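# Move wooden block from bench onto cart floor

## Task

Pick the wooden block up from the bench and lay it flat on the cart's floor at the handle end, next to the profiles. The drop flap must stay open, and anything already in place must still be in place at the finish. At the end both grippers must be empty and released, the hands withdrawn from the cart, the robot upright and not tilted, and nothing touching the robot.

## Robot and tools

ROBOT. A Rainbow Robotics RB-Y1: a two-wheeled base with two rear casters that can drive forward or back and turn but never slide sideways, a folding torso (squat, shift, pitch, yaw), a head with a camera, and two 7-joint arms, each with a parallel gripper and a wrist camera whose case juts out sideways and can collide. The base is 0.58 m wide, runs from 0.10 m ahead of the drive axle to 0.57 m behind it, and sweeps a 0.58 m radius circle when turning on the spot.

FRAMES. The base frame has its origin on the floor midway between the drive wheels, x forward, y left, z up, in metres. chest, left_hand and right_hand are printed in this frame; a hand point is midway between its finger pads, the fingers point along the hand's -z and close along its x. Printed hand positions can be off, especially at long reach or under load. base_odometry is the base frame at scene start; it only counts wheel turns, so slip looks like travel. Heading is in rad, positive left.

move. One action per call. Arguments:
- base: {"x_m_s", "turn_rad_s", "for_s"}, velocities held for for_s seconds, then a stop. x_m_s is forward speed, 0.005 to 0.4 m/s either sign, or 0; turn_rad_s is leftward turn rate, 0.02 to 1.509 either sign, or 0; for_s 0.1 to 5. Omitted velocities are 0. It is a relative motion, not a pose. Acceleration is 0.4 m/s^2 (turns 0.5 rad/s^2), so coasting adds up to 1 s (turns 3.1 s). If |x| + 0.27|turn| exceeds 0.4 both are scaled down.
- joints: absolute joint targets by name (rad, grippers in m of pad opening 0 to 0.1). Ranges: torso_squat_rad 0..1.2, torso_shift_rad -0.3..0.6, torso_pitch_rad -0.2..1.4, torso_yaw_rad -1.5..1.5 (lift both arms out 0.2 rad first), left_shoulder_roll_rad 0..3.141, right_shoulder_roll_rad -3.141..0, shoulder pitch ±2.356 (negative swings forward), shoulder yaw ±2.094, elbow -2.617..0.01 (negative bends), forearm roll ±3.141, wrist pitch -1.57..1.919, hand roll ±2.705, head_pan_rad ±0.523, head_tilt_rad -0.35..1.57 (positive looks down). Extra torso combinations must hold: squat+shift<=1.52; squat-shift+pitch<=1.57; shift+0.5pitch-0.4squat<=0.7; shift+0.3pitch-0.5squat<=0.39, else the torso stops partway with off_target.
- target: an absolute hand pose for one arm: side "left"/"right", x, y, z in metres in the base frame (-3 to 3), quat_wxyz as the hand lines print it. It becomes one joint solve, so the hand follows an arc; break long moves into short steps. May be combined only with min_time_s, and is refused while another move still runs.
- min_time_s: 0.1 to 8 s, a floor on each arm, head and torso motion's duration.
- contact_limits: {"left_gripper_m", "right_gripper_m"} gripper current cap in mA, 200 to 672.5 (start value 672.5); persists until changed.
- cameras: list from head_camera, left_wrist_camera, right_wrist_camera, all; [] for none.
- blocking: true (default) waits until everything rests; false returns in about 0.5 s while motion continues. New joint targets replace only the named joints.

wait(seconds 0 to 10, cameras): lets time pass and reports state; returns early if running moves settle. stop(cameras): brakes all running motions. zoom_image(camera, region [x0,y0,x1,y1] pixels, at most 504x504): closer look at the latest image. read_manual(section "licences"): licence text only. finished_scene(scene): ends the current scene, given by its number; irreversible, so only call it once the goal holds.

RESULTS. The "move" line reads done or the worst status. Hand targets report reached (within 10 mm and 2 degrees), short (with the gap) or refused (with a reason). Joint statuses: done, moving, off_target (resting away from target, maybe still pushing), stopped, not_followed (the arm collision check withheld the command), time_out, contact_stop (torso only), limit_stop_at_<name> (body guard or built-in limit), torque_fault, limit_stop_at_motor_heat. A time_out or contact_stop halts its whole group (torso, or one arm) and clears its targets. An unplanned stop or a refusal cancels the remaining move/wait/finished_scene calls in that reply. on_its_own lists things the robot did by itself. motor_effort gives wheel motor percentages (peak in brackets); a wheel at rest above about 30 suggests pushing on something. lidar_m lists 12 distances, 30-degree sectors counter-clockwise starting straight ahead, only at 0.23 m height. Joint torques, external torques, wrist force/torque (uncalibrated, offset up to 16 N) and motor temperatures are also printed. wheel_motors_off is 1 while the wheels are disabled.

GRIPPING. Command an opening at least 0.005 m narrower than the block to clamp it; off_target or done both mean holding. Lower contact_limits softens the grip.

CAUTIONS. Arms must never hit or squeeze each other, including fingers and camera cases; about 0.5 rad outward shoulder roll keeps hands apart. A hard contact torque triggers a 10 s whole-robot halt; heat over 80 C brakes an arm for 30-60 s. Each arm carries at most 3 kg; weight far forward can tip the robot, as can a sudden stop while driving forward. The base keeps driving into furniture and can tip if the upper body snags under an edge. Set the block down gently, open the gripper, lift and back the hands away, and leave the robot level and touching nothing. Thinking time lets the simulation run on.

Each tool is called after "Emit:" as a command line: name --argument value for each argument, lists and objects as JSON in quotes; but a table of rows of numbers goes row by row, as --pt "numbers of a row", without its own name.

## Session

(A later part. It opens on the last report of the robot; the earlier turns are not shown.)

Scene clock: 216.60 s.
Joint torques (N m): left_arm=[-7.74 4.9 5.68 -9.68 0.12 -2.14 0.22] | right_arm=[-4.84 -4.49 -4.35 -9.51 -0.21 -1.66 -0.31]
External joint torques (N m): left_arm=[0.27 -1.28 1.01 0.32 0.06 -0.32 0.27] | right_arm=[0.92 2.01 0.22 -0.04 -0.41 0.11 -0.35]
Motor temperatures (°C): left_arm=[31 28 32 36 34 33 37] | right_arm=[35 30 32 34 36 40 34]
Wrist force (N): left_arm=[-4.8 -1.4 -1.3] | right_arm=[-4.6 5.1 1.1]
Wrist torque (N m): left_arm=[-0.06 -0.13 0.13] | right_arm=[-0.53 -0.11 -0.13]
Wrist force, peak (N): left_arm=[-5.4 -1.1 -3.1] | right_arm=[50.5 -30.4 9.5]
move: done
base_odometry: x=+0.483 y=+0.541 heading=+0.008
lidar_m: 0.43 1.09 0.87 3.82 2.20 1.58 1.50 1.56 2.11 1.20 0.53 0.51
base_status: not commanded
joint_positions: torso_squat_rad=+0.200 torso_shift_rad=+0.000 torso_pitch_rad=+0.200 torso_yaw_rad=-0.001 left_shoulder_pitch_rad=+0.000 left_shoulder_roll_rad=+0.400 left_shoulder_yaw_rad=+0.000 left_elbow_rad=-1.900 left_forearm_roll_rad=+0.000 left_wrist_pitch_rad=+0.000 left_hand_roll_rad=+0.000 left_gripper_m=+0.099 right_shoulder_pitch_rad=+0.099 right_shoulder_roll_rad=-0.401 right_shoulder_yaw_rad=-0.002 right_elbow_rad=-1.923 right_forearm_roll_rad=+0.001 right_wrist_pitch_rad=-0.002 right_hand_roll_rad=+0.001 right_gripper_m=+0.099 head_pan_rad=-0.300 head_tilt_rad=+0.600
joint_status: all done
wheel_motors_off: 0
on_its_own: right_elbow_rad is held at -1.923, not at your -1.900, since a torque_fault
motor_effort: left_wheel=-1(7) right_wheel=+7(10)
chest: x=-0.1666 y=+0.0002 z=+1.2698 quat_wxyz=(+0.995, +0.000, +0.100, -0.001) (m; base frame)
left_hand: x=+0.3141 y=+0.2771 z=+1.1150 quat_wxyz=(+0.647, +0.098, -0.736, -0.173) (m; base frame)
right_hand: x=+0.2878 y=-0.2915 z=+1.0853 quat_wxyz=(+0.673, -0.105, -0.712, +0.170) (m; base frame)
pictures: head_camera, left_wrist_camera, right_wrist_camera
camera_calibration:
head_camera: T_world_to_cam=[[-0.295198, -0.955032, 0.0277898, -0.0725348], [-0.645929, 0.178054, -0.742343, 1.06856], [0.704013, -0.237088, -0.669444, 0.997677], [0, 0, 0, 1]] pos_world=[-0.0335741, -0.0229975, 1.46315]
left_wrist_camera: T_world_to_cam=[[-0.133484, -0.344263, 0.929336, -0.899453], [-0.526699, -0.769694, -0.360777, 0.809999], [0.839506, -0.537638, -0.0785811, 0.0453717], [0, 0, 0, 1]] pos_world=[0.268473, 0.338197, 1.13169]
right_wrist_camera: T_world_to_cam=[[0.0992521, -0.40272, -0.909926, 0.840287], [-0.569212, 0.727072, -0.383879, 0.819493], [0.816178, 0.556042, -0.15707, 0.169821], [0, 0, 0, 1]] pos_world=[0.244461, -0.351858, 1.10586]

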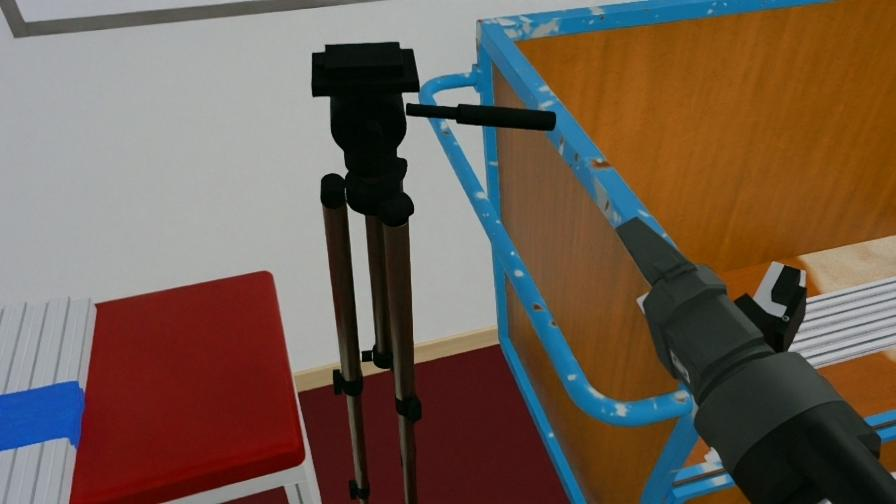

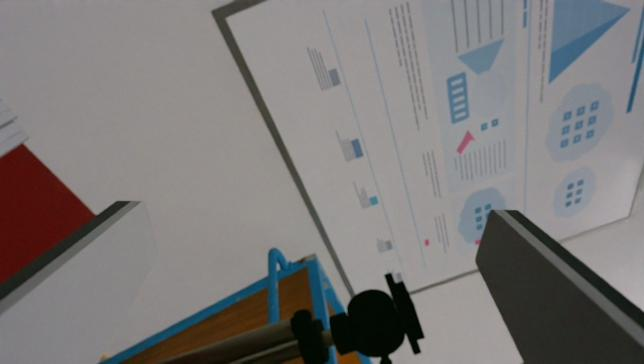

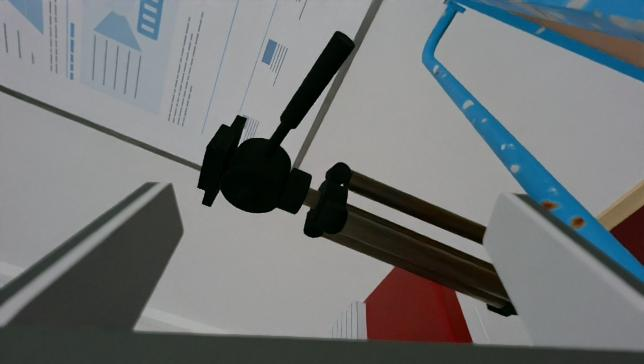

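Emit:
move --joints '{"right_shoulder_pitch_rad":1.2,"right_shoulder_roll_rad":-0.3,"right_elbow_rad":-0.1,"head_pan_rad":0,"head_tilt_rad":0.1}' --cameras '[]'

Emit:
move --joints '{"torso_squat_rad":1.06,"torso_shift_rad":0.45,"torso_pitch_rad":0.95,"left_shoulder_pitch_rad":0.4,"left_elbow_rad":-2.3}'

Scene clock: 224.13 s.
Joint torques (N m): left_arm=[-7.52 5.02 5.78 -9.6 0.1 -2.2 0.18] | right_arm=[25.62 -8.68 -1.28 10.04 -0.49 1.67 -0.33]
External joint torques (N m): left_arm=[0.49 -1.16 1.1 0.4 0.04 -0.38 0.23] | right_arm=[-0.67 0.75 -0.4 0.46 -0.25 -0.07 -0.28]
Motor temperatures (°C): left_arm=[31 28 32 36 34 33 37] | right_arm=[35 30 32 34 36 39 34]
Wrist force (N): left_arm=[-4.5 -1.5 -1.1] | right_arm=[5.7 4.9 -0.4]
Wrist torque (N m): left_arm=[-0.06 -0.09 0.13] | right_arm=[-0.44 0.42 -0.05]
Wrist force, peak (N): left_arm=[-5.4 -1.6 -1.7] | right_arm=[3.0 4.9 -5.7]
move: done
base_odometry: x=+0.483 y=+0.541 heading=+0.008
lidar_m: 0.44 1.10 0.86 3.83 2.19 1.57 1.51 1.56 2.11 1.20 0.51 0.50
base_status: not commanded
joint_positions: torso_squat_rad=+0.200 torso_shift_rad=+0.000 torso_pitch_rad=+0.200 torso_yaw_rad=-0.001 left_shoulder_pitch_rad=+0.000 left_shoulder_roll_rad=+0.400 left_shoulder_yaw_rad=+0.000 left_elbow_rad=-1.900 left_forearm_roll_rad=+0.000 left_wrist_pitch_rad=+0.000 left_hand_roll_rad=+0.000 left_gripper_m=+0.099 right_shoulder_pitch_rad=+1.200 right_shoulder_roll_rad=-0.300 right_shoulder_yaw_rad=-0.002 right_elbow_rad=-0.100 right_forearm_roll_rad=+0.001 right_wrist_pitch_rad=-0.002 right_hand_roll_rad=+0.001 right_gripper_m=+0.099 head_pan_rad=+0.000 head_tilt_rad=+0.100
joint_status: all done
wheel_motors_off: 0
motor_effort: left_wheel=-2(3) right_wheel=+6(10)
chest: x=-0.1665 y=+0.0001 z=+1.2698 quat_wxyz=(+0.995, +0.000, +0.100, -0.001) (m; base frame)
left_hand: x=+0.3142 y=+0.2771 z=+1.1150 quat_wxyz=(+0.647, +0.098, -0.736, -0.173) (m; base frame)
right_hand: x=-0.8926 y=-0.2941 z=+1.1772 quat_wxyz=(+0.788, -0.139, +0.593, -0.093) (m; base frame)
pictures: none
No camera images: "cameras" was empty.

Scene clock: 227.97 s.
Joint torques (N m): left_arm=[8.21 1.61 3.5 -7.25 -0.17 -1.72 -0.28] | right_arm=[23.88 -5.81 -0.94 8.88 -0.43 1.86 -0.4]
External joint torques (N m): left_arm=[-1.33 -0.88 1.21 0.35 -0.21 -0.11 -0.24] | right_arm=[0.2 0.42 -0.26 0.72 -0.21 0.19 -0.35]
Motor temperatures (°C): left_arm=[31 28 32 36 34 33 37] | right_arm=[35 30 32 33 36 39 34]
Wrist force (N): left_arm=[-4.8 0.4 -5.1] | right_arm=[5.4 3.7 3.4]
Wrist torque (N m): left_arm=[-0.26 -0.13 0.15] | right_arm=[-0.38 0.41 -0.04]
Wrist force, peak (N): left_arm=[-22.2 -29.9 44.3] | right_arm=[6.2 5.6 2.4]
move: done
base_odometry: x=+0.483 y=+0.541 heading=+0.008
lidar_m: 0.44 1.10 0.85 3.84 2.19 1.56 1.50 1.57 2.12 1.38 0.54 0.51
base_status: not commanded
joint_positions: torso_squat_rad=+1.060 torso_shift_rad=+0.450 torso_pitch_rad=+0.950 torso_yaw_rad=-0.001 left_shoulder_pitch_rad=+0.400 left_shoulder_roll_rad=+0.400 left_shoulder_yaw_rad=+0.000 left_elbow_rad=-2.300 left_forearm_roll_rad=+0.000 left_wrist_pitch_rad=+0.000 left_hand_roll_rad=+0.000 left_gripper_m=+0.099 right_shoulder_pitch_rad=+1.200 right_shoulder_roll_rad=-0.300 right_shoulder_yaw_rad=-0.002 right_elbow_rad=-0.100 right_forearm_roll_rad=+0.001 right_wrist_pitch_rad=-0.002 right_hand_roll_rad=+0.001 right_gripper_m=+0.099 head_pan_rad=+0.000 head_tilt_rad=+0.100
joint_status: all done
wheel_motors_off: 0
motor_effort: left_wheel=-2(39) right_wheel=+5(18)
chest: x=+0.1726 y=+0.0000 z=+0.7686 quat_wxyz=(+0.889, +0.000, +0.457, -0.001) (m; base frame)
left_hand: x=+0.3595 y=+0.2656 z=+0.4205 quat_wxyz=(+0.873, +0.018, -0.447, -0.196) (m; base frame)
right_hand: x=-0.4220 y=-0.2941 z=+1.1955 quat_wxyz=(+0.516, -0.163, +0.840, -0.035) (m; base frame)
pictures: head_camera, left_wrist_camera, right_wrist_camera
camera_calibration:
head_camera: T_world_to_cam=[[-0.0127376, -0.999523, -0.0281418, 0.0279197], [-0.837511, 0.0260401, -0.5458, 0.816436], [0.546273, 0.0166169, -0.837443, 0.481088], [0, 0, 0, 1]] pos_world=[0.421324, -0.00134786, 0.849281]
left_wrist_camera: T_world_to_cam=[[0.539193, -0.33482, 0.772766, -0.430438], [-0.636168, -0.7632, 0.113208, 0.412854], [0.55187, -0.55265, -0.624514, 0.283553], [0, 0, 0, 1]] pos_world=[0.338249, 0.327676, 0.462972]
right_wrist_camera: T_world_to_cam=[[0.398068, 0.280297, 0.873485, -0.795077], [0.256315, 0.88027, -0.399283, 0.871493], [-0.88082, 0.382829, 0.278563, -0.519948], [0, 0, 0, 1]] pos_world=[-0.364863, -0.34524, 1.1873]

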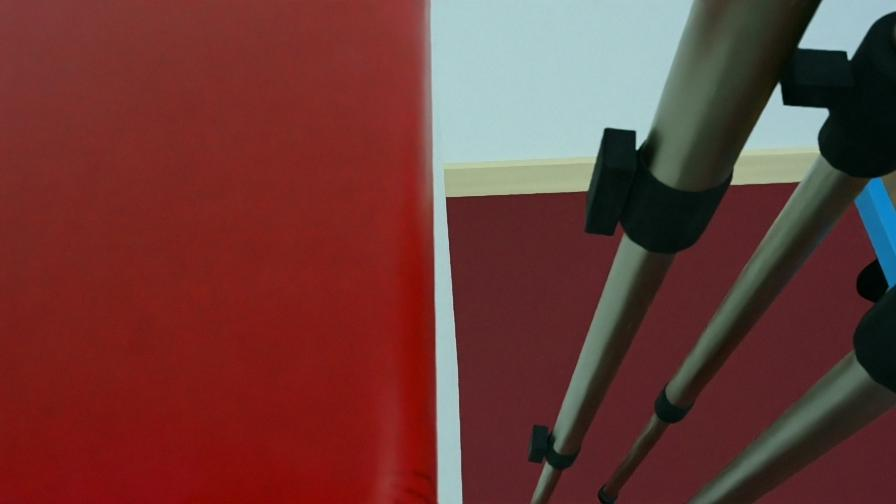

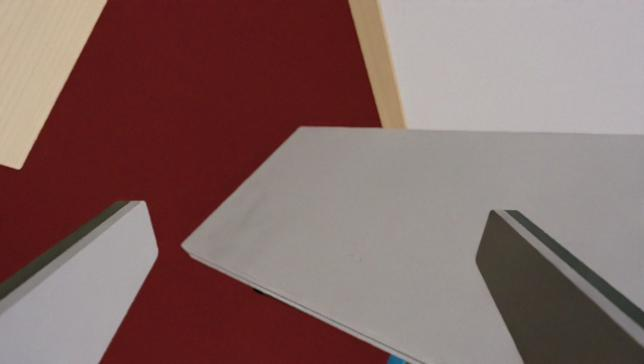

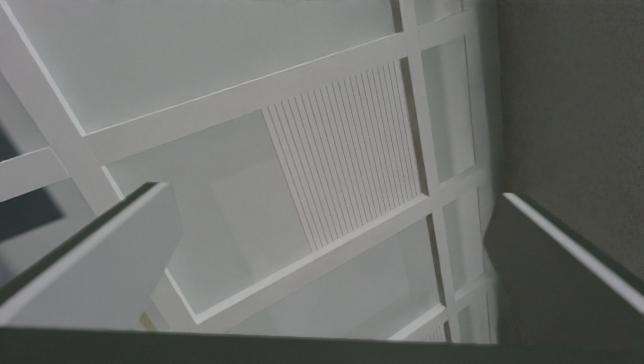

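Emit:
move --target '{"side":"left","x":0.34,"y":0.19,"z":0.2,"quat_wxyz":[0.991,0,-0.131,0]}' --cameras '["left_wrist_camera"]'

Emit:
move --target '{"side":"left","x":0.40,"y":0.19,"z":0.075,"quat_wxyz":[0.991,0,-0.131,0]}' --cameras '["left_wrist_camera"]'

Scene clock: 230.80 s.
Joint torques (N m): left_arm=[3.39 -1.02 0.48 -7.02 -0.32 -1.06 0.05] | right_arm=[23.93 -5.86 -1.07 9.04 -0.36 1.77 -0.22]
External joint torques (N m): left_arm=[0.47 0.03 1.11 0.3 -0.29 -0.44 0.06] | right_arm=[0.24 0.36 -0.39 0.88 -0.14 0.1 -0.18]
Motor temperatures (°C): left_arm=[31 28 32 36 34 33 37] | right_arm=[35 30 32 33 36 38 34]
Wrist force (N): left_arm=[-1.0 2.0 -7.8] | right_arm=[5.5 3.3 4.1]
Wrist torque (N m): left_arm=[-0.42 0.06 0.09] | right_arm=[-0.36 0.40 -0.03]
Wrist force, peak (N): left_arm=[-2.3 2.6 -9.0] | right_arm=[6.2 3.8 3.8]
move: done
base_odometry: x=+0.483 y=+0.541 heading=+0.008
lidar_m: 0.43 1.09 0.85 3.82 2.19 1.58 1.49 1.56 2.12 1.37 0.53 0.51
base_status: not commanded
joint_positions: torso_squat_rad=+1.060 torso_shift_rad=+0.450 torso_pitch_rad=+0.950 torso_yaw_rad=-0.001 left_shoulder_pitch_rad=-0.256 left_shoulder_roll_rad=+0.013 left_shoulder_yaw_rad=-0.019 left_elbow_rad=-1.714 left_forearm_roll_rad=-0.127 left_wrist_pitch_rad=+0.749 left_hand_roll_rad=+0.155 left_gripper_m=+0.099 right_shoulder_pitch_rad=+1.200 right_shoulder_roll_rad=-0.300 right_shoulder_yaw_rad=-0.002 right_elbow_rad=-0.100 right_forearm_roll_rad=+0.001 right_wrist_pitch_rad=-0.002 right_hand_roll_rad=+0.001 right_gripper_m=+0.099 head_pan_rad=+0.000 head_tilt_rad=+0.100
joint_status: all done
wheel_motors_off: 0
motor_effort: left_wheel=-3(4) right_wheel=+7(8)
chest: x=+0.1726 y=+0.0000 z=+0.7686 quat_wxyz=(+0.889, +0.000, +0.457, -0.001) (m; base frame)
left_hand: x=+0.3401 y=+0.1898 z=+0.2003 quat_wxyz=(+0.991, +0.000, -0.131, +0.000) (m; base frame)
left_hand_status: reached (checked arc, planned for 1.0 s): 0 mm and 0.0 deg off.
right_hand: x=-0.4220 y=-0.2941 z=+1.1955 quat_wxyz=(+0.516, -0.163, +0.840, -0.035) (m; base frame)
pictures: left_wrist_camera
camera_calibration:
left_wrist_camera: T_world_to_cam=[[0.967555, 0.0268692, 0.251228, -0.38499], [-0.092468, -0.88769, 0.451062, 0.13856], [0.235132, -0.459658, -0.856404, 0.251307], [0, 0, 0, 1]] pos_world=[0.326221, 0.248858, 0.249442]

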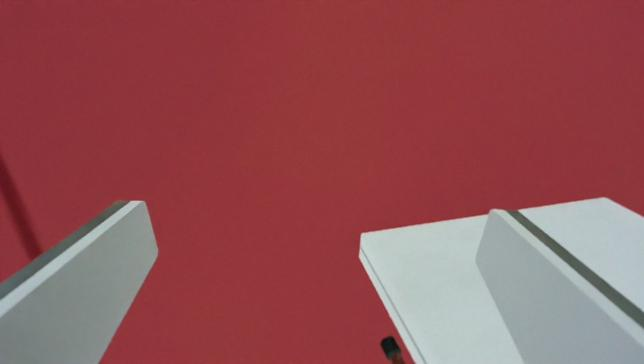

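Scene clock: 232.60 s.
Joint torques (N m): left_arm=[-3.01 -0.85 1.18 -3.17 -0.26 -0.52 0.13] | right_arm=[23.95 -5.62 -0.99 8.88 -0.37 1.73 -0.4]
External joint torques (N m): left_arm=[0.72 -0.82 1.31 0.54 -0.23 0.04 0.15] | right_arm=[0.26 0.61 -0.31 0.72 -0.15 0.06 -0.36]
Motor temperatures (°C): left_arm=[31 28 32 36 34 33 37] | right_arm=[35 30 32 33 36 38 34]
Wrist force (N): left_arm=[-0.8 1.9 -7.3] | right_arm=[5.8 3.8 3.5]
Wrist torque (N m): left_arm=[-0.40 0.11 0.09] | right_arm=[-0.41 0.44 -0.05]
Wrist force, peak (N): left_arm=[-1.6 2.8 -8.5] | right_arm=[6.4 3.8 3.9]
move: done
base_odometry: x=+0.483 y=+0.541 heading=+0.008
lidar_m: 0.43 1.09 0.85 3.82 2.19 1.57 1.50 1.57 2.11 1.39 0.53 0.52
base_status: not commanded
joint_positions: torso_squat_rad=+1.060 torso_shift_rad=+0.450 torso_pitch_rad=+0.950 torso_yaw_rad=-0.001 left_shoulder_pitch_rad=-0.901 left_shoulder_roll_rad=+0.115 left_shoulder_yaw_rad=+0.112 left_elbow_rad=-0.586 left_forearm_roll_rad=-0.247 left_wrist_pitch_rad=+0.254 left_hand_roll_rad=+0.385 left_gripper_m=+0.099 right_shoulder_pitch_rad=+1.200 right_shoulder_roll_rad=-0.300 right_shoulder_yaw_rad=-0.002 right_elbow_rad=-0.100 right_forearm_roll_rad=+0.001 right_wrist_pitch_rad=-0.002 right_hand_roll_rad=+0.001 right_gripper_m=+0.099 head_pan_rad=+0.000 head_tilt_rad=+0.100
joint_status: all done
wheel_motors_off: 0
motor_effort: left_wheel=-2(4) right_wheel=+6(8)
chest: x=+0.1725 y=+0.0000 z=+0.7686 quat_wxyz=(+0.889, +0.000, +0.457, -0.001) (m; base frame)
left_hand: x=+0.3999 y=+0.1897 z=+0.0758 quat_wxyz=(+0.991, -0.002, -0.130, +0.000) (m; base frame)
left_hand_status: reached (checked arc, planned for 1.5 s): 1 mm and 0.2 deg off.
right_hand: x=-0.4220 y=-0.2941 z=+1.1955 quat_wxyz=(+0.516, -0.163, +0.840, -0.035) (m; base frame)
pictures: left_wrist_camera
camera_calibration:
left_wrist_camera: T_world_to_cam=[[0.967968, 0.0263851, 0.249681, -0.411563], [-0.0929295, -0.886184, 0.453918, 0.199888], [0.23324, -0.462581, -0.855347, 0.131782], [0, 0, 0, 1]] pos_world=[0.386218, 0.248957, 0.124747]

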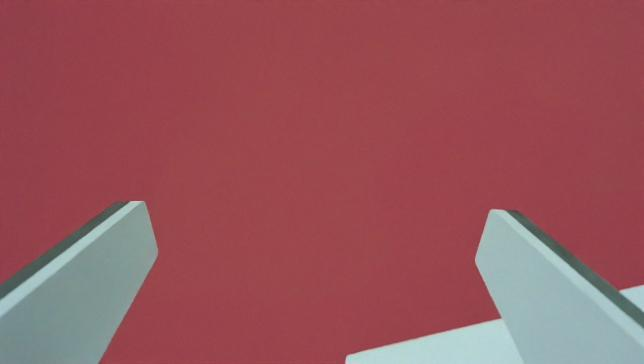

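Emit:
move --target '{"side":"left","x":0.435,"y":0.19,"z":0.07,"quat_wxyz":[0.991,0,-0.131,0]}' --cameras '[]'

Emit:
move --base '{"turn_rad_s":0.2,"for_s":1.5}'

Scene clock: 234.33 s.
Joint torques (N m): left_arm=[-5.48 -0.05 1.52 -2.04 -0.14 -0.77 0.08] | right_arm=[23.87 -5.82 -1.12 8.96 -0.47 1.74 -0.44]
External joint torques (N m): left_arm=[1.12 -0.92 1.58 0.77 -0.12 -0.25 0.09] | right_arm=[0.19 0.4 -0.44 0.8 -0.25 0.07 -0.4]
Motor temperatures (°C): left_arm=[31 28 32 36 34 33 37] | right_arm=[35 30 32 33 36 38 34]
Wrist force (N): left_arm=[-1.5 2.1 -7.2] | right_arm=[5.8 3.9 4.4]
Wrist torque (N m): left_arm=[-0.39 0.01 0.14] | right_arm=[-0.44 0.42 -0.03]
Wrist force, peak (N): left_arm=[-2.5 3.1 -8.1] | right_arm=[5.8 3.9 4.4]
move: done
base_odometry: x=+0.483 y=+0.541 heading=+0.008
lidar_m: 0.44 1.10 0.86 3.83 2.20 1.56 1.49 1.57 2.13 1.37 0.54 0.51
base_status: not commanded
joint_positions: torso_squat_rad=+1.060 torso_shift_rad=+0.450 torso_pitch_rad=+0.950 torso_yaw_rad=-0.001 left_shoulder_pitch_rad=-1.116 left_shoulder_roll_rad=+0.156 left_shoulder_yaw_rad=+0.143 left_elbow_rad=-0.267 left_forearm_roll_rad=-0.371 left_wrist_pitch_rad=+0.151 left_hand_roll_rad=+0.531 left_gripper_m=+0.099 right_shoulder_pitch_rad=+1.200 right_shoulder_roll_rad=-0.300 right_shoulder_yaw_rad=-0.002 right_elbow_rad=-0.100 right_forearm_roll_rad=+0.001 right_wrist_pitch_rad=-0.002 right_hand_roll_rad=+0.001 right_gripper_m=+0.099 head_pan_rad=+0.000 head_tilt_rad=+0.100
joint_status: all done
wheel_motors_off: 0
motor_effort: left_wheel=-3(4) right_wheel=+6(8)
chest: x=+0.1725 y=+0.0000 z=+0.7686 quat_wxyz=(+0.889, +0.000, +0.457, -0.001) (m; base frame)
left_hand: x=+0.4339 y=+0.1901 z=+0.0752 quat_wxyz=(+0.991, -0.001, -0.131, +0.000) (m; base frame)
left_hand_status: reached (checked arc, as near as the solve gets, planned for 0.7 s): 5 mm and 0.1 deg off.
right_hand: x=-0.4220 y=-0.2941 z=+1.1955 quat_wxyz=(+0.516, -0.163, +0.840, -0.035) (m; base frame)
pictures: none
No camera images: "cameras" was empty.

Scene clock: 236.60 s.
Joint torques (N m): left_arm=[-4.45 3.78 1.59 -1.83 -0.11 0.03 0.17] | right_arm=[24.14 -5.57 -1.09 8.86 -0.53 1.77 -0.33]
External joint torques (N m): left_arm=[2.15 2.95 1.66 0.98 -0.09 0.56 0.19] | right_arm=[0.45 0.66 -0.41 0.7 -0.31 0.1 -0.28]
Motor temperatures (°C): left_arm=[31 28 32 36 34 33 37] | right_arm=[35 30 32 33 36 38 34]
Wrist force (N): left_arm=[-1.9 -2.9 -8.4] | right_arm=[5.5 3.5 3.6]
Wrist torque (N m): left_arm=[-0.48 0.11 -0.13] | right_arm=[-0.39 0.42 -0.05]
Wrist force, peak (N): left_arm=[-0.3 -7.4 -10.5] | right_arm=[6.1 3.5 4.4]
move: done
base_odometry: x=+0.483 y=+0.541 heading=+0.307
lidar_m: 0.44 0.86 2.17 2.95 1.72 1.50 1.49 1.78 3.13 0.59 0.54 0.44
base_status: done (sent for 1.5 of 1.5 s)
joint_positions: torso_squat_rad=+1.060 torso_shift_rad=+0.450 torso_pitch_rad=+0.950 torso_yaw_rad=-0.001 left_shoulder_pitch_rad=-1.116 left_shoulder_roll_rad=+0.155 left_shoulder_yaw_rad=+0.143 left_elbow_rad=-0.267 left_forearm_roll_rad=-0.371 left_wrist_pitch_rad=+0.151 left_hand_roll_rad=+0.531 left_gripper_m=+0.099 right_shoulder_pitch_rad=+1.200 right_shoulder_roll_rad=-0.300 right_shoulder_yaw_rad=-0.002 right_elbow_rad=-0.100 right_forearm_roll_rad=+0.001 right_wrist_pitch_rad=-0.002 right_hand_roll_rad=+0.001 right_gripper_m=+0.099 head_pan_rad=+0.000 head_tilt_rad=+0.100
joint_status: not commanded
wheel_motors_off: 0
motor_effort: left_wheel=-9(21) right_wheel=+17(30)
chest: x=+0.1725 y=+0.0000 z=+0.7686 quat_wxyz=(+0.889, +0.000, +0.457, -0.001) (m; base frame)
left_hand: x=+0.4339 y=+0.1891 z=+0.0752 quat_wxyz=(+0.991, -0.001, -0.132, +0.000) (m; base frame)
right_hand: x=-0.4221 y=-0.2940 z=+1.1955 quat_wxyz=(+0.516, -0.163, +0.840, -0.036) (m; base frame)
pictures: head_camera, left_wrist_camera, right_wrist_camera
camera_calibration:
head_camera: T_world_to_cam=[[-0.0129815, -0.999525, -0.0279466, 0.0277578], [-0.837431, 0.0261401, -0.545918, 0.816504], [0.546389, 0.0163166, -0.837372, 0.480981], [0, 0, 0, 1]] pos_world=[0.421323, -0.0014468, 0.84928]
left_wrist_camera: T_world_to_cam=[[0.967322, 0.0266523, 0.252147, -0.444339], [-0.0935904, -0.886702, 0.45277, 0.203284], [0.235647, -0.461572, -0.855232, 0.121891], [0, 0, 0, 1]] pos_world=[0.420121, 0.248357, 0.124244]
right_wrist_camera: T_world_to_cam=[[0.39805, 0.28034, 0.873479, -0.79505], [0.256492, 0.880177, -0.399375, 0.87157], [-0.880777, 0.383011, 0.27845, -0.519862], [0, 0, 0, 1]] pos_world=[-0.364963, -0.345139, 1.1873]

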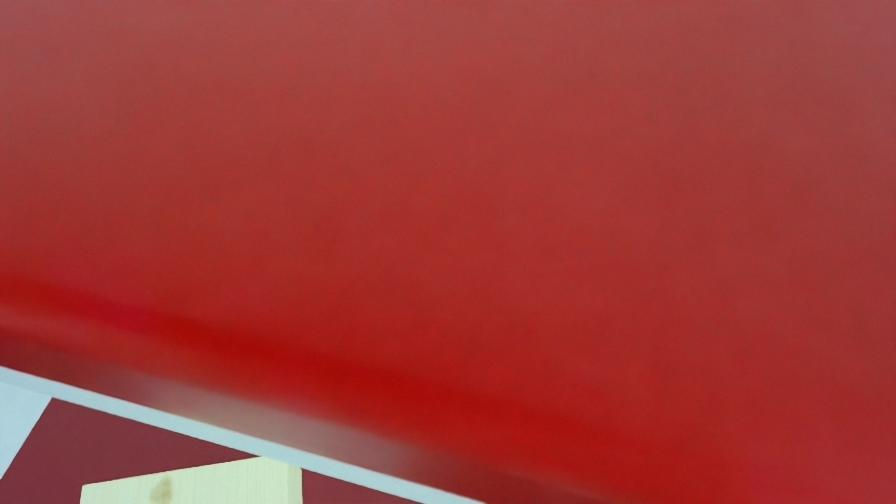

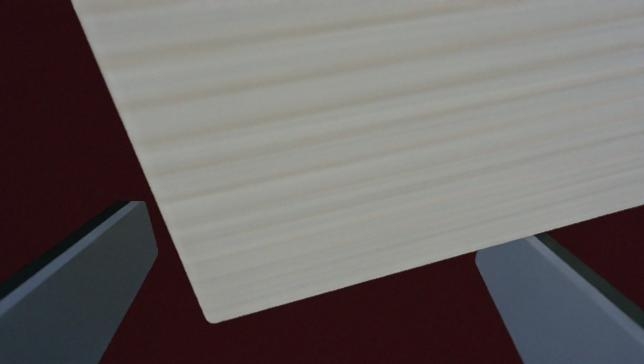

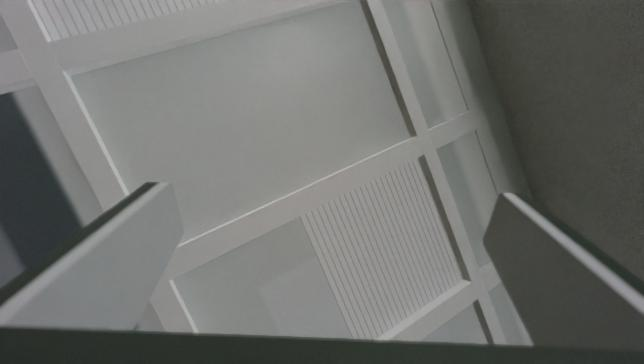

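Emit:
move --base '{"turn_rad_s":0.2,"for_s":1.5}' --cameras '["left_wrist_camera","head_camera"]'

Emit:
move --base '{"turn_rad_s":0.2,"for_s":1.5}' --cameras '["left_wrist_camera","head_camera"]'

Scene clock: 240.10 s.
Joint torques (N m): left_arm=[-3.49 6.29 1.19 -1.57 -0.17 0.65 0.18] | right_arm=[23.93 -6.02 -1.16 8.75 -0.49 1.76 -0.48]
External joint torques (N m): left_arm=[3.12 5.47 1.26 1.24 -0.15 1.18 0.2] | right_arm=[0.25 0.21 -0.48 0.59 -0.27 0.09 -0.43]
Motor temperatures (°C): left_arm=[31 28 31 36 34 33 37] | right_arm=[35 30 32 33 36 38 34]
Wrist force (N): left_arm=[-2.2 -5.2 -7.8] | right_arm=[5.7 3.2 3.6]
Wrist torque (N m): left_arm=[-0.71 0.03 0.19] | right_arm=[-0.32 0.41 -0.03]
Wrist force, peak (N): left_arm=[0.5 -10.0 -8.5] | right_arm=[6.0 4.5 4.0]
move: done
base_odometry: x=+0.483 y=+0.541 heading=+0.606
lidar_m: 1.02 0.87 4.87 2.04 1.54 1.50 1.58 2.28 1.08 0.54 0.52 0.45
base_status: done (sent for 1.5 of 1.5 s)
joint_positions: torso_squat_rad=+1.060 torso_shift_rad=+0.450 torso_pitch_rad=+0.950 torso_yaw_rad=-0.002 left_shoulder_pitch_rad=-1.116 left_shoulder_roll_rad=+0.154 left_shoulder_yaw_rad=+0.143 left_elbow_rad=-0.267 left_forearm_roll_rad=-0.371 left_wrist_pitch_rad=+0.151 left_hand_roll_rad=+0.531 left_gripper_m=+0.099 right_shoulder_pitch_rad=+1.200 right_shoulder_roll_rad=-0.300 right_shoulder_yaw_rad=-0.002 right_elbow_rad=-0.100 right_forearm_roll_rad=+0.001 right_wrist_pitch_rad=-0.002 right_hand_roll_rad=+0.001 right_gripper_m=+0.099 head_pan_rad=+0.000 head_tilt_rad=+0.100
joint_status: not commanded
wheel_motors_off: 0
motor_effort: left_wheel=-10(27) right_wheel=+21(36)
chest: x=+0.1725 y=+0.0000 z=+0.7686 quat_wxyz=(+0.889, +0.000, +0.457, -0.001) (m; base frame)
left_hand: x=+0.4340 y=+0.1886 z=+0.0753 quat_wxyz=(+0.991, -0.002, -0.132, +0.000) (m; base frame)
right_hand: x=-0.4221 y=-0.2939 z=+1.1955 quat_wxyz=(+0.516, -0.163, +0.840, -0.036) (m; base frame)
pictures: head_camera, left_wrist_camera
camera_calibration:
head_camera: T_world_to_cam=[[-0.0129815, -0.999525, -0.0279466, 0.0277578], [-0.837431, 0.0261401, -0.545918, 0.816504], [0.546389, 0.0163166, -0.837372, 0.480981], [0, 0, 0, 1]] pos_world=[0.421323, -0.0014468, 0.84928]
left_wrist_camera: T_world_to_cam=[[0.967267, 0.0266234, 0.252359, -0.444419], [-0.0938994, -0.88634, 0.453415, 0.202809], [0.235747, -0.46227, -0.854827, 0.121718], [0, 0, 0, 1]] pos_world=[0.420221, 0.247857, 0.124244]

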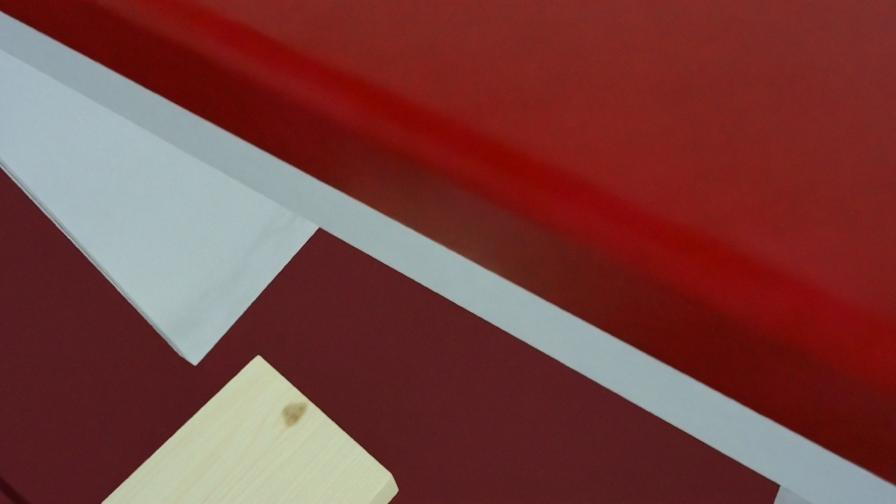

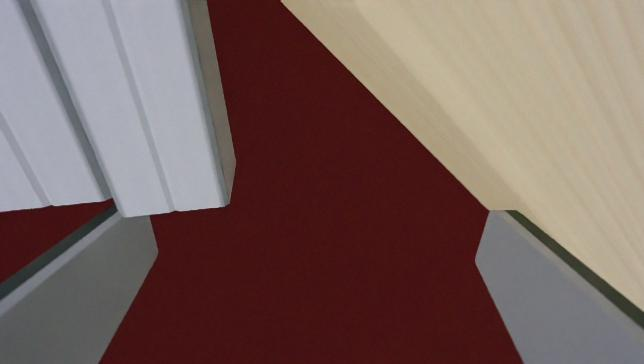

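Scene clock: 242.37 s.
Joint torques (N m): left_arm=[-5.34 2.94 1.78 -2.3 -0.29 -0.43 0.12] | right_arm=[24.07 -5.72 -0.99 8.87 -0.55 1.81 -0.26]
External joint torques (N m): left_arm=[1.25 2.1 1.85 0.51 -0.27 0.1 0.13] | right_arm=[0.39 0.51 -0.31 0.71 -0.33 0.14 -0.21]
Motor temperatures (°C): left_arm=[31 28 31 36 34 32 37] | right_arm=[35 30 32 33 36 38 34]
Wrist force (N): left_arm=[-2.2 -1.0 -6.6] | right_arm=[5.7 3.5 4.1]
Wrist torque (N m): left_arm=[-0.46 0.07 0.31] | right_arm=[-0.39 0.45 -0.05]
Wrist force, peak (N): left_arm=[-1.6 -10.9 -6.7] | right_arm=[6.0 4.0 4.0]
move: done
base_odometry: x=+0.483 y=+0.541 heading=+0.905
lidar_m: 0.87 2.51 2.60 1.65 1.50 1.51 1.84 3.67 0.53 0.55 0.45 1.12
base_status: done (sent for 1.5 of 1.5 s)
joint_positions: torso_squat_rad=+1.060 torso_shift_rad=+0.450 torso_pitch_rad=+0.950 torso_yaw_rad=-0.001 left_shoulder_pitch_rad=-1.116 left_shoulder_roll_rad=+0.155 left_shoulder_yaw_rad=+0.143 left_elbow_rad=-0.267 left_forearm_roll_rad=-0.371 left_wrist_pitch_rad=+0.151 left_hand_roll_rad=+0.531 left_gripper_m=+0.099 right_shoulder_pitch_rad=+1.200 right_shoulder_roll_rad=-0.300 right_shoulder_yaw_rad=-0.002 right_elbow_rad=-0.100 right_forearm_roll_rad=+0.001 right_wrist_pitch_rad=-0.002 right_hand_roll_rad=+0.001 right_gripper_m=+0.099 head_pan_rad=+0.000 head_tilt_rad=+0.100
joint_status: not commanded
wheel_motors_off: 0
motor_effort: left_wheel=-8(28) right_wheel=+20(37)
chest: x=+0.1725 y=+0.0000 z=+0.7686 quat_wxyz=(+0.889, +0.000, +0.457, -0.001) (m; base frame)
left_hand: x=+0.4337 y=+0.1894 z=+0.0752 quat_wxyz=(+0.991, -0.001, -0.131, +0.000) (m; base frame)
right_hand: x=-0.4221 y=-0.2940 z=+1.1955 quat_wxyz=(+0.516, -0.163, +0.840, -0.036) (m; base frame)
pictures: head_camera, left_wrist_camera
camera_calibration:
head_camera: T_world_to_cam=[[-0.0128436, -0.999526, -0.0279779, 0.0278272], [-0.837432, 0.0260417, -0.54592, 0.816475], [0.54639, 0.016418, -0.83737, 0.481115], [0, 0, 0, 1]] pos_world=[0.421223, -0.00134735, 0.84938]
left_wrist_camera: T_world_to_cam=[[0.967402, 0.0267152, 0.251831, -0.444139], [-0.0932794, -0.886914, 0.452418, 0.203543], [0.235439, -0.461161, -0.855511, 0.122011], [0, 0, 0, 1]] pos_world=[0.419921, 0.248657, 0.124143]

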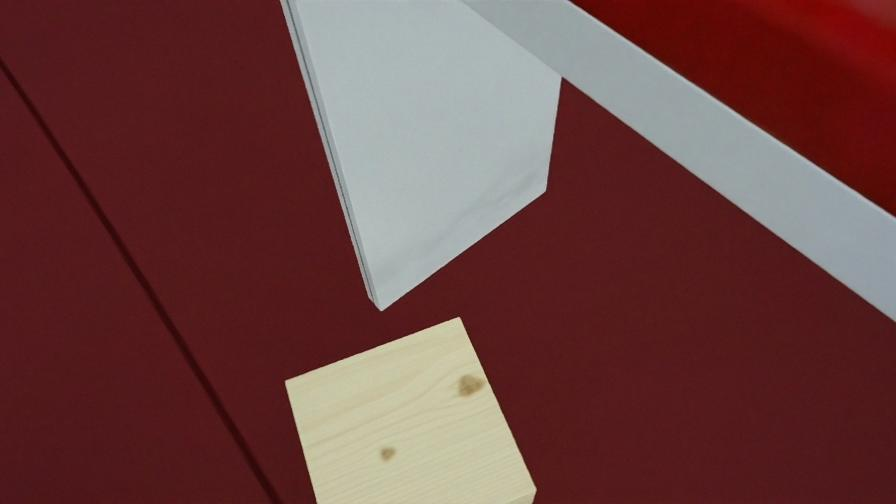

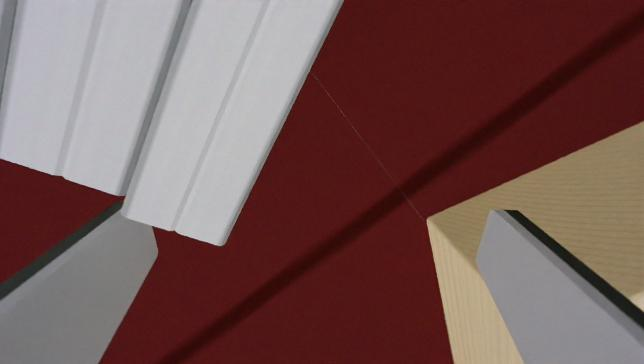

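Emit:
move --target '{"side":"left","x":0.36,"y":0.24,"z":0.25,"quat_wxyz":[0.991,0,-0.131,0]}' --cameras '[]'

Emit:
move --joints '{"torso_squat_rad":0.2,"torso_shift_rad":0.0,"torso_pitch_rad":0.3,"head_tilt_rad":0.7}' --cameras '["head_camera"]'

Scene clock: 251.63 s.
Joint torques (N m): left_arm=[2.22 1.33 1 -8.16 -0.1 -1.09 -0.13] | right_arm=[24.08 -5.81 -0.96 9.01 -0.33 1.65 -0.31]
External joint torques (N m): left_arm=[-1.16 -0.33 -0.15 0.07 -0.04 -0.48 -0.12] | right_arm=[0.4 0.42 -0.28 0.84 -0.11 -0.01 -0.26]
Motor temperatures (°C): left_arm=[31 28 31 36 34 32 37] | right_arm=[35 30 32 32 35 37 34]
Wrist force (N): left_arm=[-0.9 1.9 -7.4] | right_arm=[5.7 3.1 4.1]
Wrist torque (N m): left_arm=[-0.37 0.09 0.11] | right_arm=[-0.35 0.42 -0.05]
Wrist force, peak (N): left_arm=[-3.8 -1.5 -9.5] | right_arm=[6.2 3.6 3.9]
move: done
base_odometry: x=+0.483 y=+0.541 heading=+0.905
lidar_m: 0.87 2.60 2.60 1.65 1.50 1.52 1.87 3.66 0.53 0.54 0.45 1.12
base_status: not commanded
joint_positions: torso_squat_rad=+1.060 torso_shift_rad=+0.450 torso_pitch_rad=+0.950 torso_yaw_rad=-0.001 left_shoulder_pitch_rad=-0.198 left_shoulder_roll_rad=+0.210 left_shoulder_yaw_rad=-0.010 left_elbow_rad=-1.958 left_forearm_roll_rad=+0.048 left_wrist_pitch_rad=+0.934 left_hand_roll_rad=+0.186 left_gripper_m=+0.099 right_shoulder_pitch_rad=+1.200 right_shoulder_roll_rad=-0.300 right_shoulder_yaw_rad=-0.002 right_elbow_rad=-0.100 right_forearm_roll_rad=+0.001 right_wrist_pitch_rad=-0.002 right_hand_roll_rad=+0.001 right_gripper_m=+0.099 head_pan_rad=+0.000 head_tilt_rad=+0.100
joint_status: all done
wheel_motors_off: 0
motor_effort: left_wheel=-5(10) right_wheel=+17(20)
chest: x=+0.1725 y=+0.0000 z=+0.7686 quat_wxyz=(+0.889, +0.000, +0.457, -0.001) (m; base frame)
left_hand: x=+0.3599 y=+0.2402 z=+0.2498 quat_wxyz=(+0.991, +0.000, -0.131, +0.000) (m; base frame)
left_hand_status: reached (checked arc, planned for 2.0 s): 0 mm and 0.0 deg off.
right_hand: x=-0.4221 y=-0.2941 z=+1.1955 quat_wxyz=(+0.516, -0.163, +0.840, -0.035) (m; base frame)
pictures: none
No camera images: "cameras" was empty.

Scene clock: 255.47 s.
Joint torques (N m): left_arm=[-8.8 2.28 2.57 -9.89 -0.36 -1.89 -0.14] | right_arm=[27.52 -9.3 -1.46 10.71 -0.38 1.89 -0.32]
External joint torques (N m): left_arm=[0.46 -0.97 0.27 0.34 -0.15 -0.28 -0.1] | right_arm=[0.65 -0.01 -0.58 1 -0.13 0.11 -0.27]
Motor temperatures (°C): left_arm=[31 28 31 36 34 32 37] | right_arm=[35 30 32 32 35 37 34]
Wrist force (N): left_arm=[-4.7 2.6 -5.3] | right_arm=[6.2 4.4 -0.2]
Wrist torque (N m): left_arm=[-0.45 -0.08 0.16] | right_arm=[-0.39 0.46 -0.05]
Wrist force, peak (N): left_arm=[-1.5 2.1 -8.4] | right_arm=[5.9 4.0 4.0]
move: done
base_odometry: x=+0.483 y=+0.541 heading=+0.905
lidar_m: 0.86 2.50 2.60 1.67 1.49 1.51 1.86 3.65 0.53 0.56 0.44 1.07
base_status: not commanded
joint_positions: torso_squat_rad=+0.200 torso_shift_rad=+0.000 torso_pitch_rad=+0.300 torso_yaw_rad=-0.001 left_shoulder_pitch_rad=-0.198 left_shoulder_roll_rad=+0.210 left_shoulder_yaw_rad=-0.010 left_elbow_rad=-1.958 left_forearm_roll_rad=+0.048 left_wrist_pitch_rad=+0.934 left_hand_roll_rad=+0.186 left_gripper_m=+0.099 right_shoulder_pitch_rad=+1.200 right_shoulder_roll_rad=-0.300 right_shoulder_yaw_rad=-0.002 right_elbow_rad=-0.100 right_forearm_roll_rad=+0.001 right_wrist_pitch_rad=-0.002 right_hand_roll_rad=+0.001 right_gripper_m=+0.099 head_pan_rad=+0.000 head_tilt_rad=+0.700
joint_status: all done
wheel_motors_off: 0
motor_effort: left_wheel=+1(9) right_wheel=+17(21)
chest: x=-0.1366 y=+0.0001 z=+1.2622 quat_wxyz=(+0.989, +0.000, +0.149, -0.001) (m; base frame)
left_hand: x=+0.3267 y=+0.2402 z=+0.9628 quat_wxyz=(+0.897, +0.000, -0.441, +0.000) (m; base frame)
right_hand: x=-0.8683 y=-0.2941 z=+1.2420 quat_wxyz=(+0.757, -0.143, +0.631, -0.086) (m; base frame)
pictures: head_camera
camera_calibration:
head_camera: T_world_to_cam=[[-0.011765, -0.999501, -0.0293136, 0.0408575], [-0.809018, 0.0267437, -0.587176, 0.855435], [0.587667, 0.016807, -0.808928, 1.14868], [0, 0, 0, 1]] pos_world=[0.0175038, -0.00134624, 1.43268]

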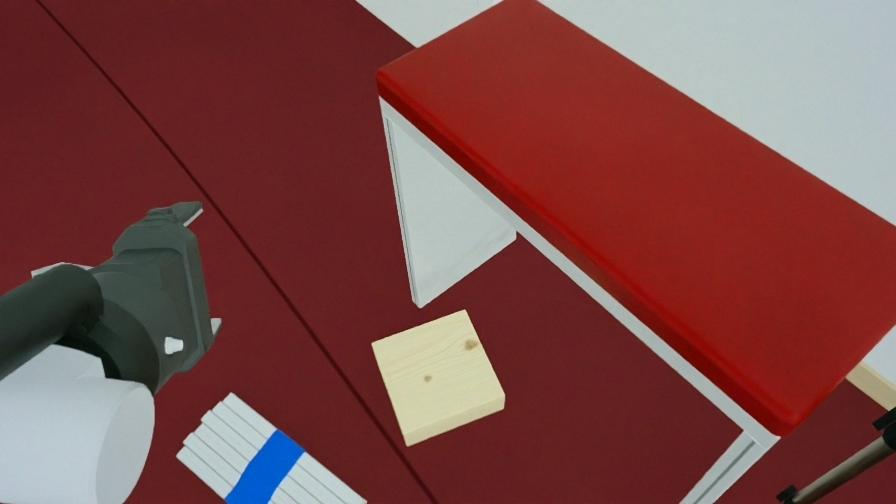

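Emit:
move --base '{"turn_rad_s":0.4,"for_s":2.1}' --joints '{"head_tilt_rad":0.9,"left_shoulder_roll_rad":0.35,"left_elbow_rad":-2.3}' --cameras '["head_camera"]'

Emit:
move --base '{"x_m_s":0.12,"for_s":4}' --cameras '["head_camera"]'

Scene clock: 264.83 s.
Joint torques (N m): left_arm=[-7.58 3.08 4.59 -8.43 -0.57 -1.9 -0.16] | right_arm=[27.59 -9.29 -1.35 10.51 -0.46 1.81 -0.36]
External joint torques (N m): left_arm=[1.12 -1.36 1 0.88 -0.14 -0.06 -0.11] | right_arm=[0.72 0 -0.46 0.8 -0.22 0.03 -0.31]
Motor temperatures (°C): left_arm=[31 28 31 36 34 32 37] | right_arm=[36 30 32 32 35 37 34]
Wrist force (N): left_arm=[-5.8 2.2 -3.9] | right_arm=[5.9 4.4 -0.4]
Wrist torque (N m): left_arm=[-0.46 -0.21 0.17] | right_arm=[-0.38 0.42 -0.07]
Wrist force, peak (N): left_arm=[-5.5 2.6 -6.4] | right_arm=[6.7 4.8 -0.5]
move: done
base_odometry: x=+0.482 y=+0.540 heading=+1.744
lidar_m: 3.74 1.87 1.50 1.50 1.65 2.56 0.73 0.53 0.53 0.44 0.91 0.85
base_status: done (sent for 2.1 of 2.1 s)
joint_positions: torso_squat_rad=+0.200 torso_shift_rad=+0.000 torso_pitch_rad=+0.300 torso_yaw_rad=-0.001 left_shoulder_pitch_rad=-0.198 left_shoulder_roll_rad=+0.350 left_shoulder_yaw_rad=-0.010 left_elbow_rad=-2.300 left_forearm_roll_rad=+0.048 left_wrist_pitch_rad=+0.933 left_hand_roll_rad=+0.186 left_gripper_m=+0.099 right_shoulder_pitch_rad=+1.200 right_shoulder_roll_rad=-0.300 right_shoulder_yaw_rad=-0.002 right_elbow_rad=-0.100 right_forearm_roll_rad=+0.001 right_wrist_pitch_rad=-0.002 right_hand_roll_rad=+0.001 right_gripper_m=+0.099 head_pan_rad=+0.000 head_tilt_rad=+0.900
joint_status: all done
wheel_motors_off: 0
motor_effort: left_wheel=+5(18) right_wheel=+22(40)
chest: x=-0.1366 y=+0.0001 z=+1.2622 quat_wxyz=(+0.989, +0.000, +0.149, -0.001) (m; base frame)
left_hand: x=+0.3353 y=+0.2341 z=+1.1170 quat_wxyz=(+0.808, +0.022, -0.585, -0.069) (m; base frame)
right_hand: x=-0.8683 y=-0.2940 z=+1.2420 quat_wxyz=(+0.757, -0.143, +0.631, -0.086) (m; base frame)
pictures: head_camera
camera_calibration:
head_camera: T_world_to_cam=[[-0.0175894, -0.999491, -0.0266072, 0.0366237], [-0.909511, 0.0270482, -0.414798, 0.600365], [0.415307, 0.0169035, -0.909524, 1.28446], [0, 0, 0, 1]] pos_world=[0.0132376, -0.00134557, 1.41825]

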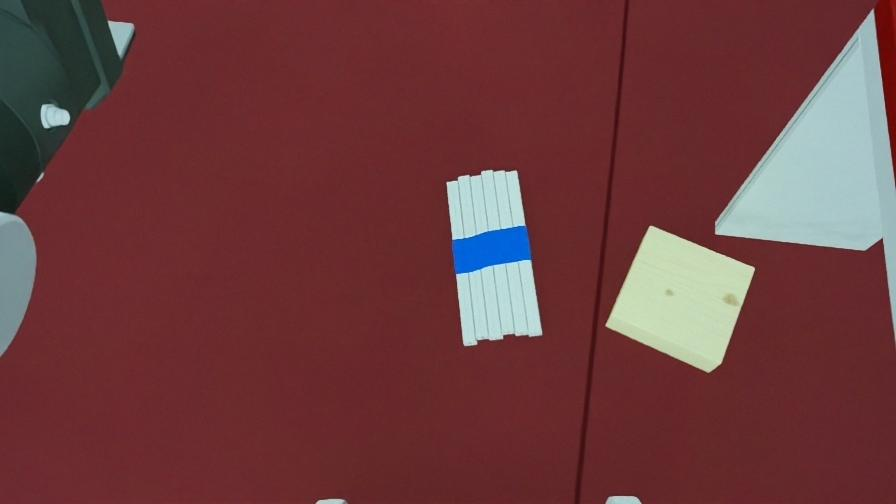

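Scene clock: 269.60 s.
Joint torques (N m): left_arm=[-7.87 2.98 4.31 -8.61 -0.57 -1.99 -0.18] | right_arm=[27.69 -9.28 -1.27 10.86 -0.47 1.88 -0.32]
External joint torques (N m): left_arm=[0.82 -1.45 0.72 0.71 -0.14 -0.16 -0.13] | right_arm=[0.82 0.01 -0.39 1.15 -0.22 0.1 -0.27]
Motor temperatures (°C): left_arm=[31 28 31 36 34 32 37] | right_arm=[36 30 32 32 35 37 34]
Wrist force (N): left_arm=[-5.1 1.4 -3.9] | right_arm=[6.1 3.9 -0.4]
Wrist torque (N m): left_arm=[-0.28 -0.17 0.16] | right_arm=[-0.34 0.44 -0.06]
Wrist force, peak (N): left_arm=[-7.0 1.7 -3.7] | right_arm=[6.9 4.5 0.0]
move: done
base_odometry: x=+0.399 y=+1.013 heading=+1.746
lidar_m: 3.56 1.78 1.44 1.42 1.56 2.45 0.99 0.66 0.78 0.66 0.58 1.90
base_status: done (sent for 4 of 4 s)
joint_positions: torso_squat_rad=+0.200 torso_shift_rad=+0.000 torso_pitch_rad=+0.300 torso_yaw_rad=-0.001 left_shoulder_pitch_rad=-0.198 left_shoulder_roll_rad=+0.350 left_shoulder_yaw_rad=-0.010 left_elbow_rad=-2.300 left_forearm_roll_rad=+0.048 left_wrist_pitch_rad=+0.933 left_hand_roll_rad=+0.186 left_gripper_m=+0.099 right_shoulder_pitch_rad=+1.200 right_shoulder_roll_rad=-0.300 right_shoulder_yaw_rad=-0.002 right_elbow_rad=-0.100 right_forearm_roll_rad=+0.001 right_wrist_pitch_rad=-0.002 right_hand_roll_rad=+0.001 right_gripper_m=+0.099 head_pan_rad=+0.000 head_tilt_rad=+0.900
joint_status: not commanded
wheel_motors_off: 0
motor_effort: left_wheel=+15(39) right_wheel=-13(47)
chest: x=-0.1366 y=+0.0001 z=+1.2622 quat_wxyz=(+0.989, +0.000, +0.149, -0.001) (m; base frame)
left_hand: x=+0.3353 y=+0.2341 z=+1.1169 quat_wxyz=(+0.808, +0.022, -0.584, -0.069) (m; base frame)
right_hand: x=-0.8682 y=-0.2940 z=+1.2421 quat_wxyz=(+0.757, -0.143, +0.631, -0.086) (m; base frame)
pictures: head_camera
camera_calibration:
head_camera: T_world_to_cam=[[-0.0175925, -0.999491, -0.0266028, 0.0366175], [-0.909566, 0.027047, -0.414679, 0.600196], [0.415187, 0.0169018, -0.909579, 1.28454], [0, 0, 0, 1]] pos_world=[0.0132377, -0.00134557, 1.41825]

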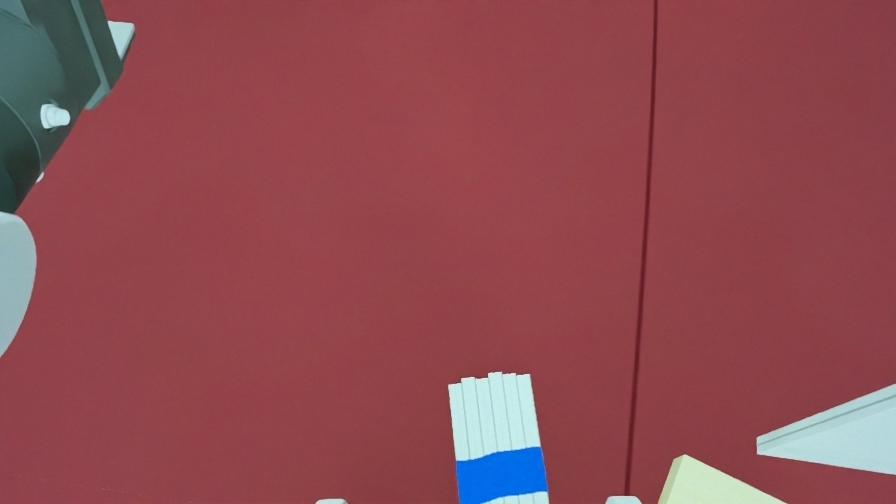

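Emit:
move --base '{"x_m_s":-0.2,"for_s":2.5}' --joints '{"right_shoulder_pitch_rad":0.4,"right_elbow_rad":-2.3,"right_shoulder_roll_rad":-0.35,"left_shoulder_pitch_rad":0.4,"head_tilt_rad":0.3}' --cameras '[]'

Emit:
move --joints '{"torso_squat_rad":1.06,"torso_shift_rad":0.45,"torso_pitch_rad":0.95}' --cameras '["head_camera"]'

Emit:
move --target '{"side":"left","x":0.34,"y":0.2,"z":0.2,"quat_wxyz":[0.991,0,-0.131,0]}' --cameras '[]'

Emit:
move --target '{"side":"right","x":0.34,"y":-0.2,"z":0.2,"quat_wxyz":[0.991,0,-0.131,0]}' --cameras '["head_camera"]'

Scene clock: 288.27 s.
Joint torques (N m): left_arm=[0.39 3.68 4.53 -8.98 -0.46 -1.51 -0.06] | right_arm=[4.63 -7.98 -4.44 -9.93 -0.01 -4.17 0.02]
External joint torques (N m): left_arm=[-0.33 -0.76 0.96 0.54 -0.05 -0.28 -0.03] | right_arm=[-8.78 -0.77 -0.51 -8.71 -0.05 -3.68 0.01]
External joint torques when the fault began: right_arm=[-54.43 0.65 -0.13 -34.14 -0.13 -19.31 -0.05]
Motor temperatures (°C): left_arm=[31 28 31 36 34 32 37] | right_arm=[35 30 32 32 35 37 34]
Wrist force (N): left_arm=[-3.1 1.2 -6.1] | right_arm=[-14.9 6.9 -0.9]
Wrist torque (N m): left_arm=[-0.35 -0.10 0.08] | right_arm=[-0.41 0.61 -0.21]
Wrist force, peak (N): left_arm=[-5.6 1.2 -6.9] | right_arm=[-70.0 3.1 24.9]
move: torque_fault
TORQUE FAULT: right_elbow_rad reached its load limit. The robot stopped for 10 seconds, dropped its targets and accepts commands again. The stop added 8.9 s to the call.
base_odometry: x=+0.443 y=+0.766 heading=+1.746
lidar_m: 3.62 1.82 1.48 1.46 1.62 2.54 0.82 0.74 0.52 1.11 0.70 1.86
base_status: torque_fault (sent for 1.43 of 2.5 s)
joint_positions: torso_squat_rad=+0.200 torso_shift_rad=+0.000 torso_pitch_rad=+0.300 torso_yaw_rad=-0.001 left_shoulder_pitch_rad=+0.400 left_shoulder_roll_rad=+0.350 left_shoulder_yaw_rad=-0.010 left_elbow_rad=-2.300 left_forearm_roll_rad=+0.048 left_wrist_pitch_rad=+0.934 left_hand_roll_rad=+0.186 left_gripper_m=+0.099 right_shoulder_pitch_rad=+0.761 right_shoulder_roll_rad=-0.327 right_shoulder_yaw_rad=-0.002 right_elbow_rad=-1.315 right_forearm_roll_rad=+0.001 right_wrist_pitch_rad=+0.002 right_hand_roll_rad=+0.000 right_gripper_m=+0.099 head_pan_rad=+0.000 head_tilt_rad=+0.300
joint_status: right_shoulder_pitch_rad torque_fault (moved -0.439 of -0.800); right_shoulder_roll_rad torque_fault (moved -0.027 of -0.050); right_elbow_rad torque_fault (moved -1.215 of -2.200); the others done
wheel_motors_off: 0
on_its_own: right_shoulder_pitch_rad is held at +0.759, not at your +0.400, since a torque_fault; right_shoulder_roll_rad is held at -0.327, not at your -0.350, since a torque_fault; right_elbow_rad is held at -1.317, not at your -2.300, since a torque_fault
motor_effort: left_wheel=-5(74) right_wheel=+11(50)
chest: x=-0.1367 y=+0.0001 z=+1.2622 quat_wxyz=(+0.989, +0.000, +0.149, -0.001) (m; base frame)
left_hand: x=+0.1374 y=+0.3245 z=+0.9184 quat_wxyz=(+0.940, +0.083, -0.330, -0.012) (m; base frame)
right_hand: x=-0.2367 y=-0.4349 z=+0.7330 quat_wxyz=(+0.978, -0.155, -0.125, +0.061) (m; base frame)
pictures: none
No camera images: "cameras" was empty.

not run: a stop that you did not command came earlier in this reply.

not run: a stop that you did not command came earlier in this reply.

not run: a stop that you did not command came earlier in this reply.


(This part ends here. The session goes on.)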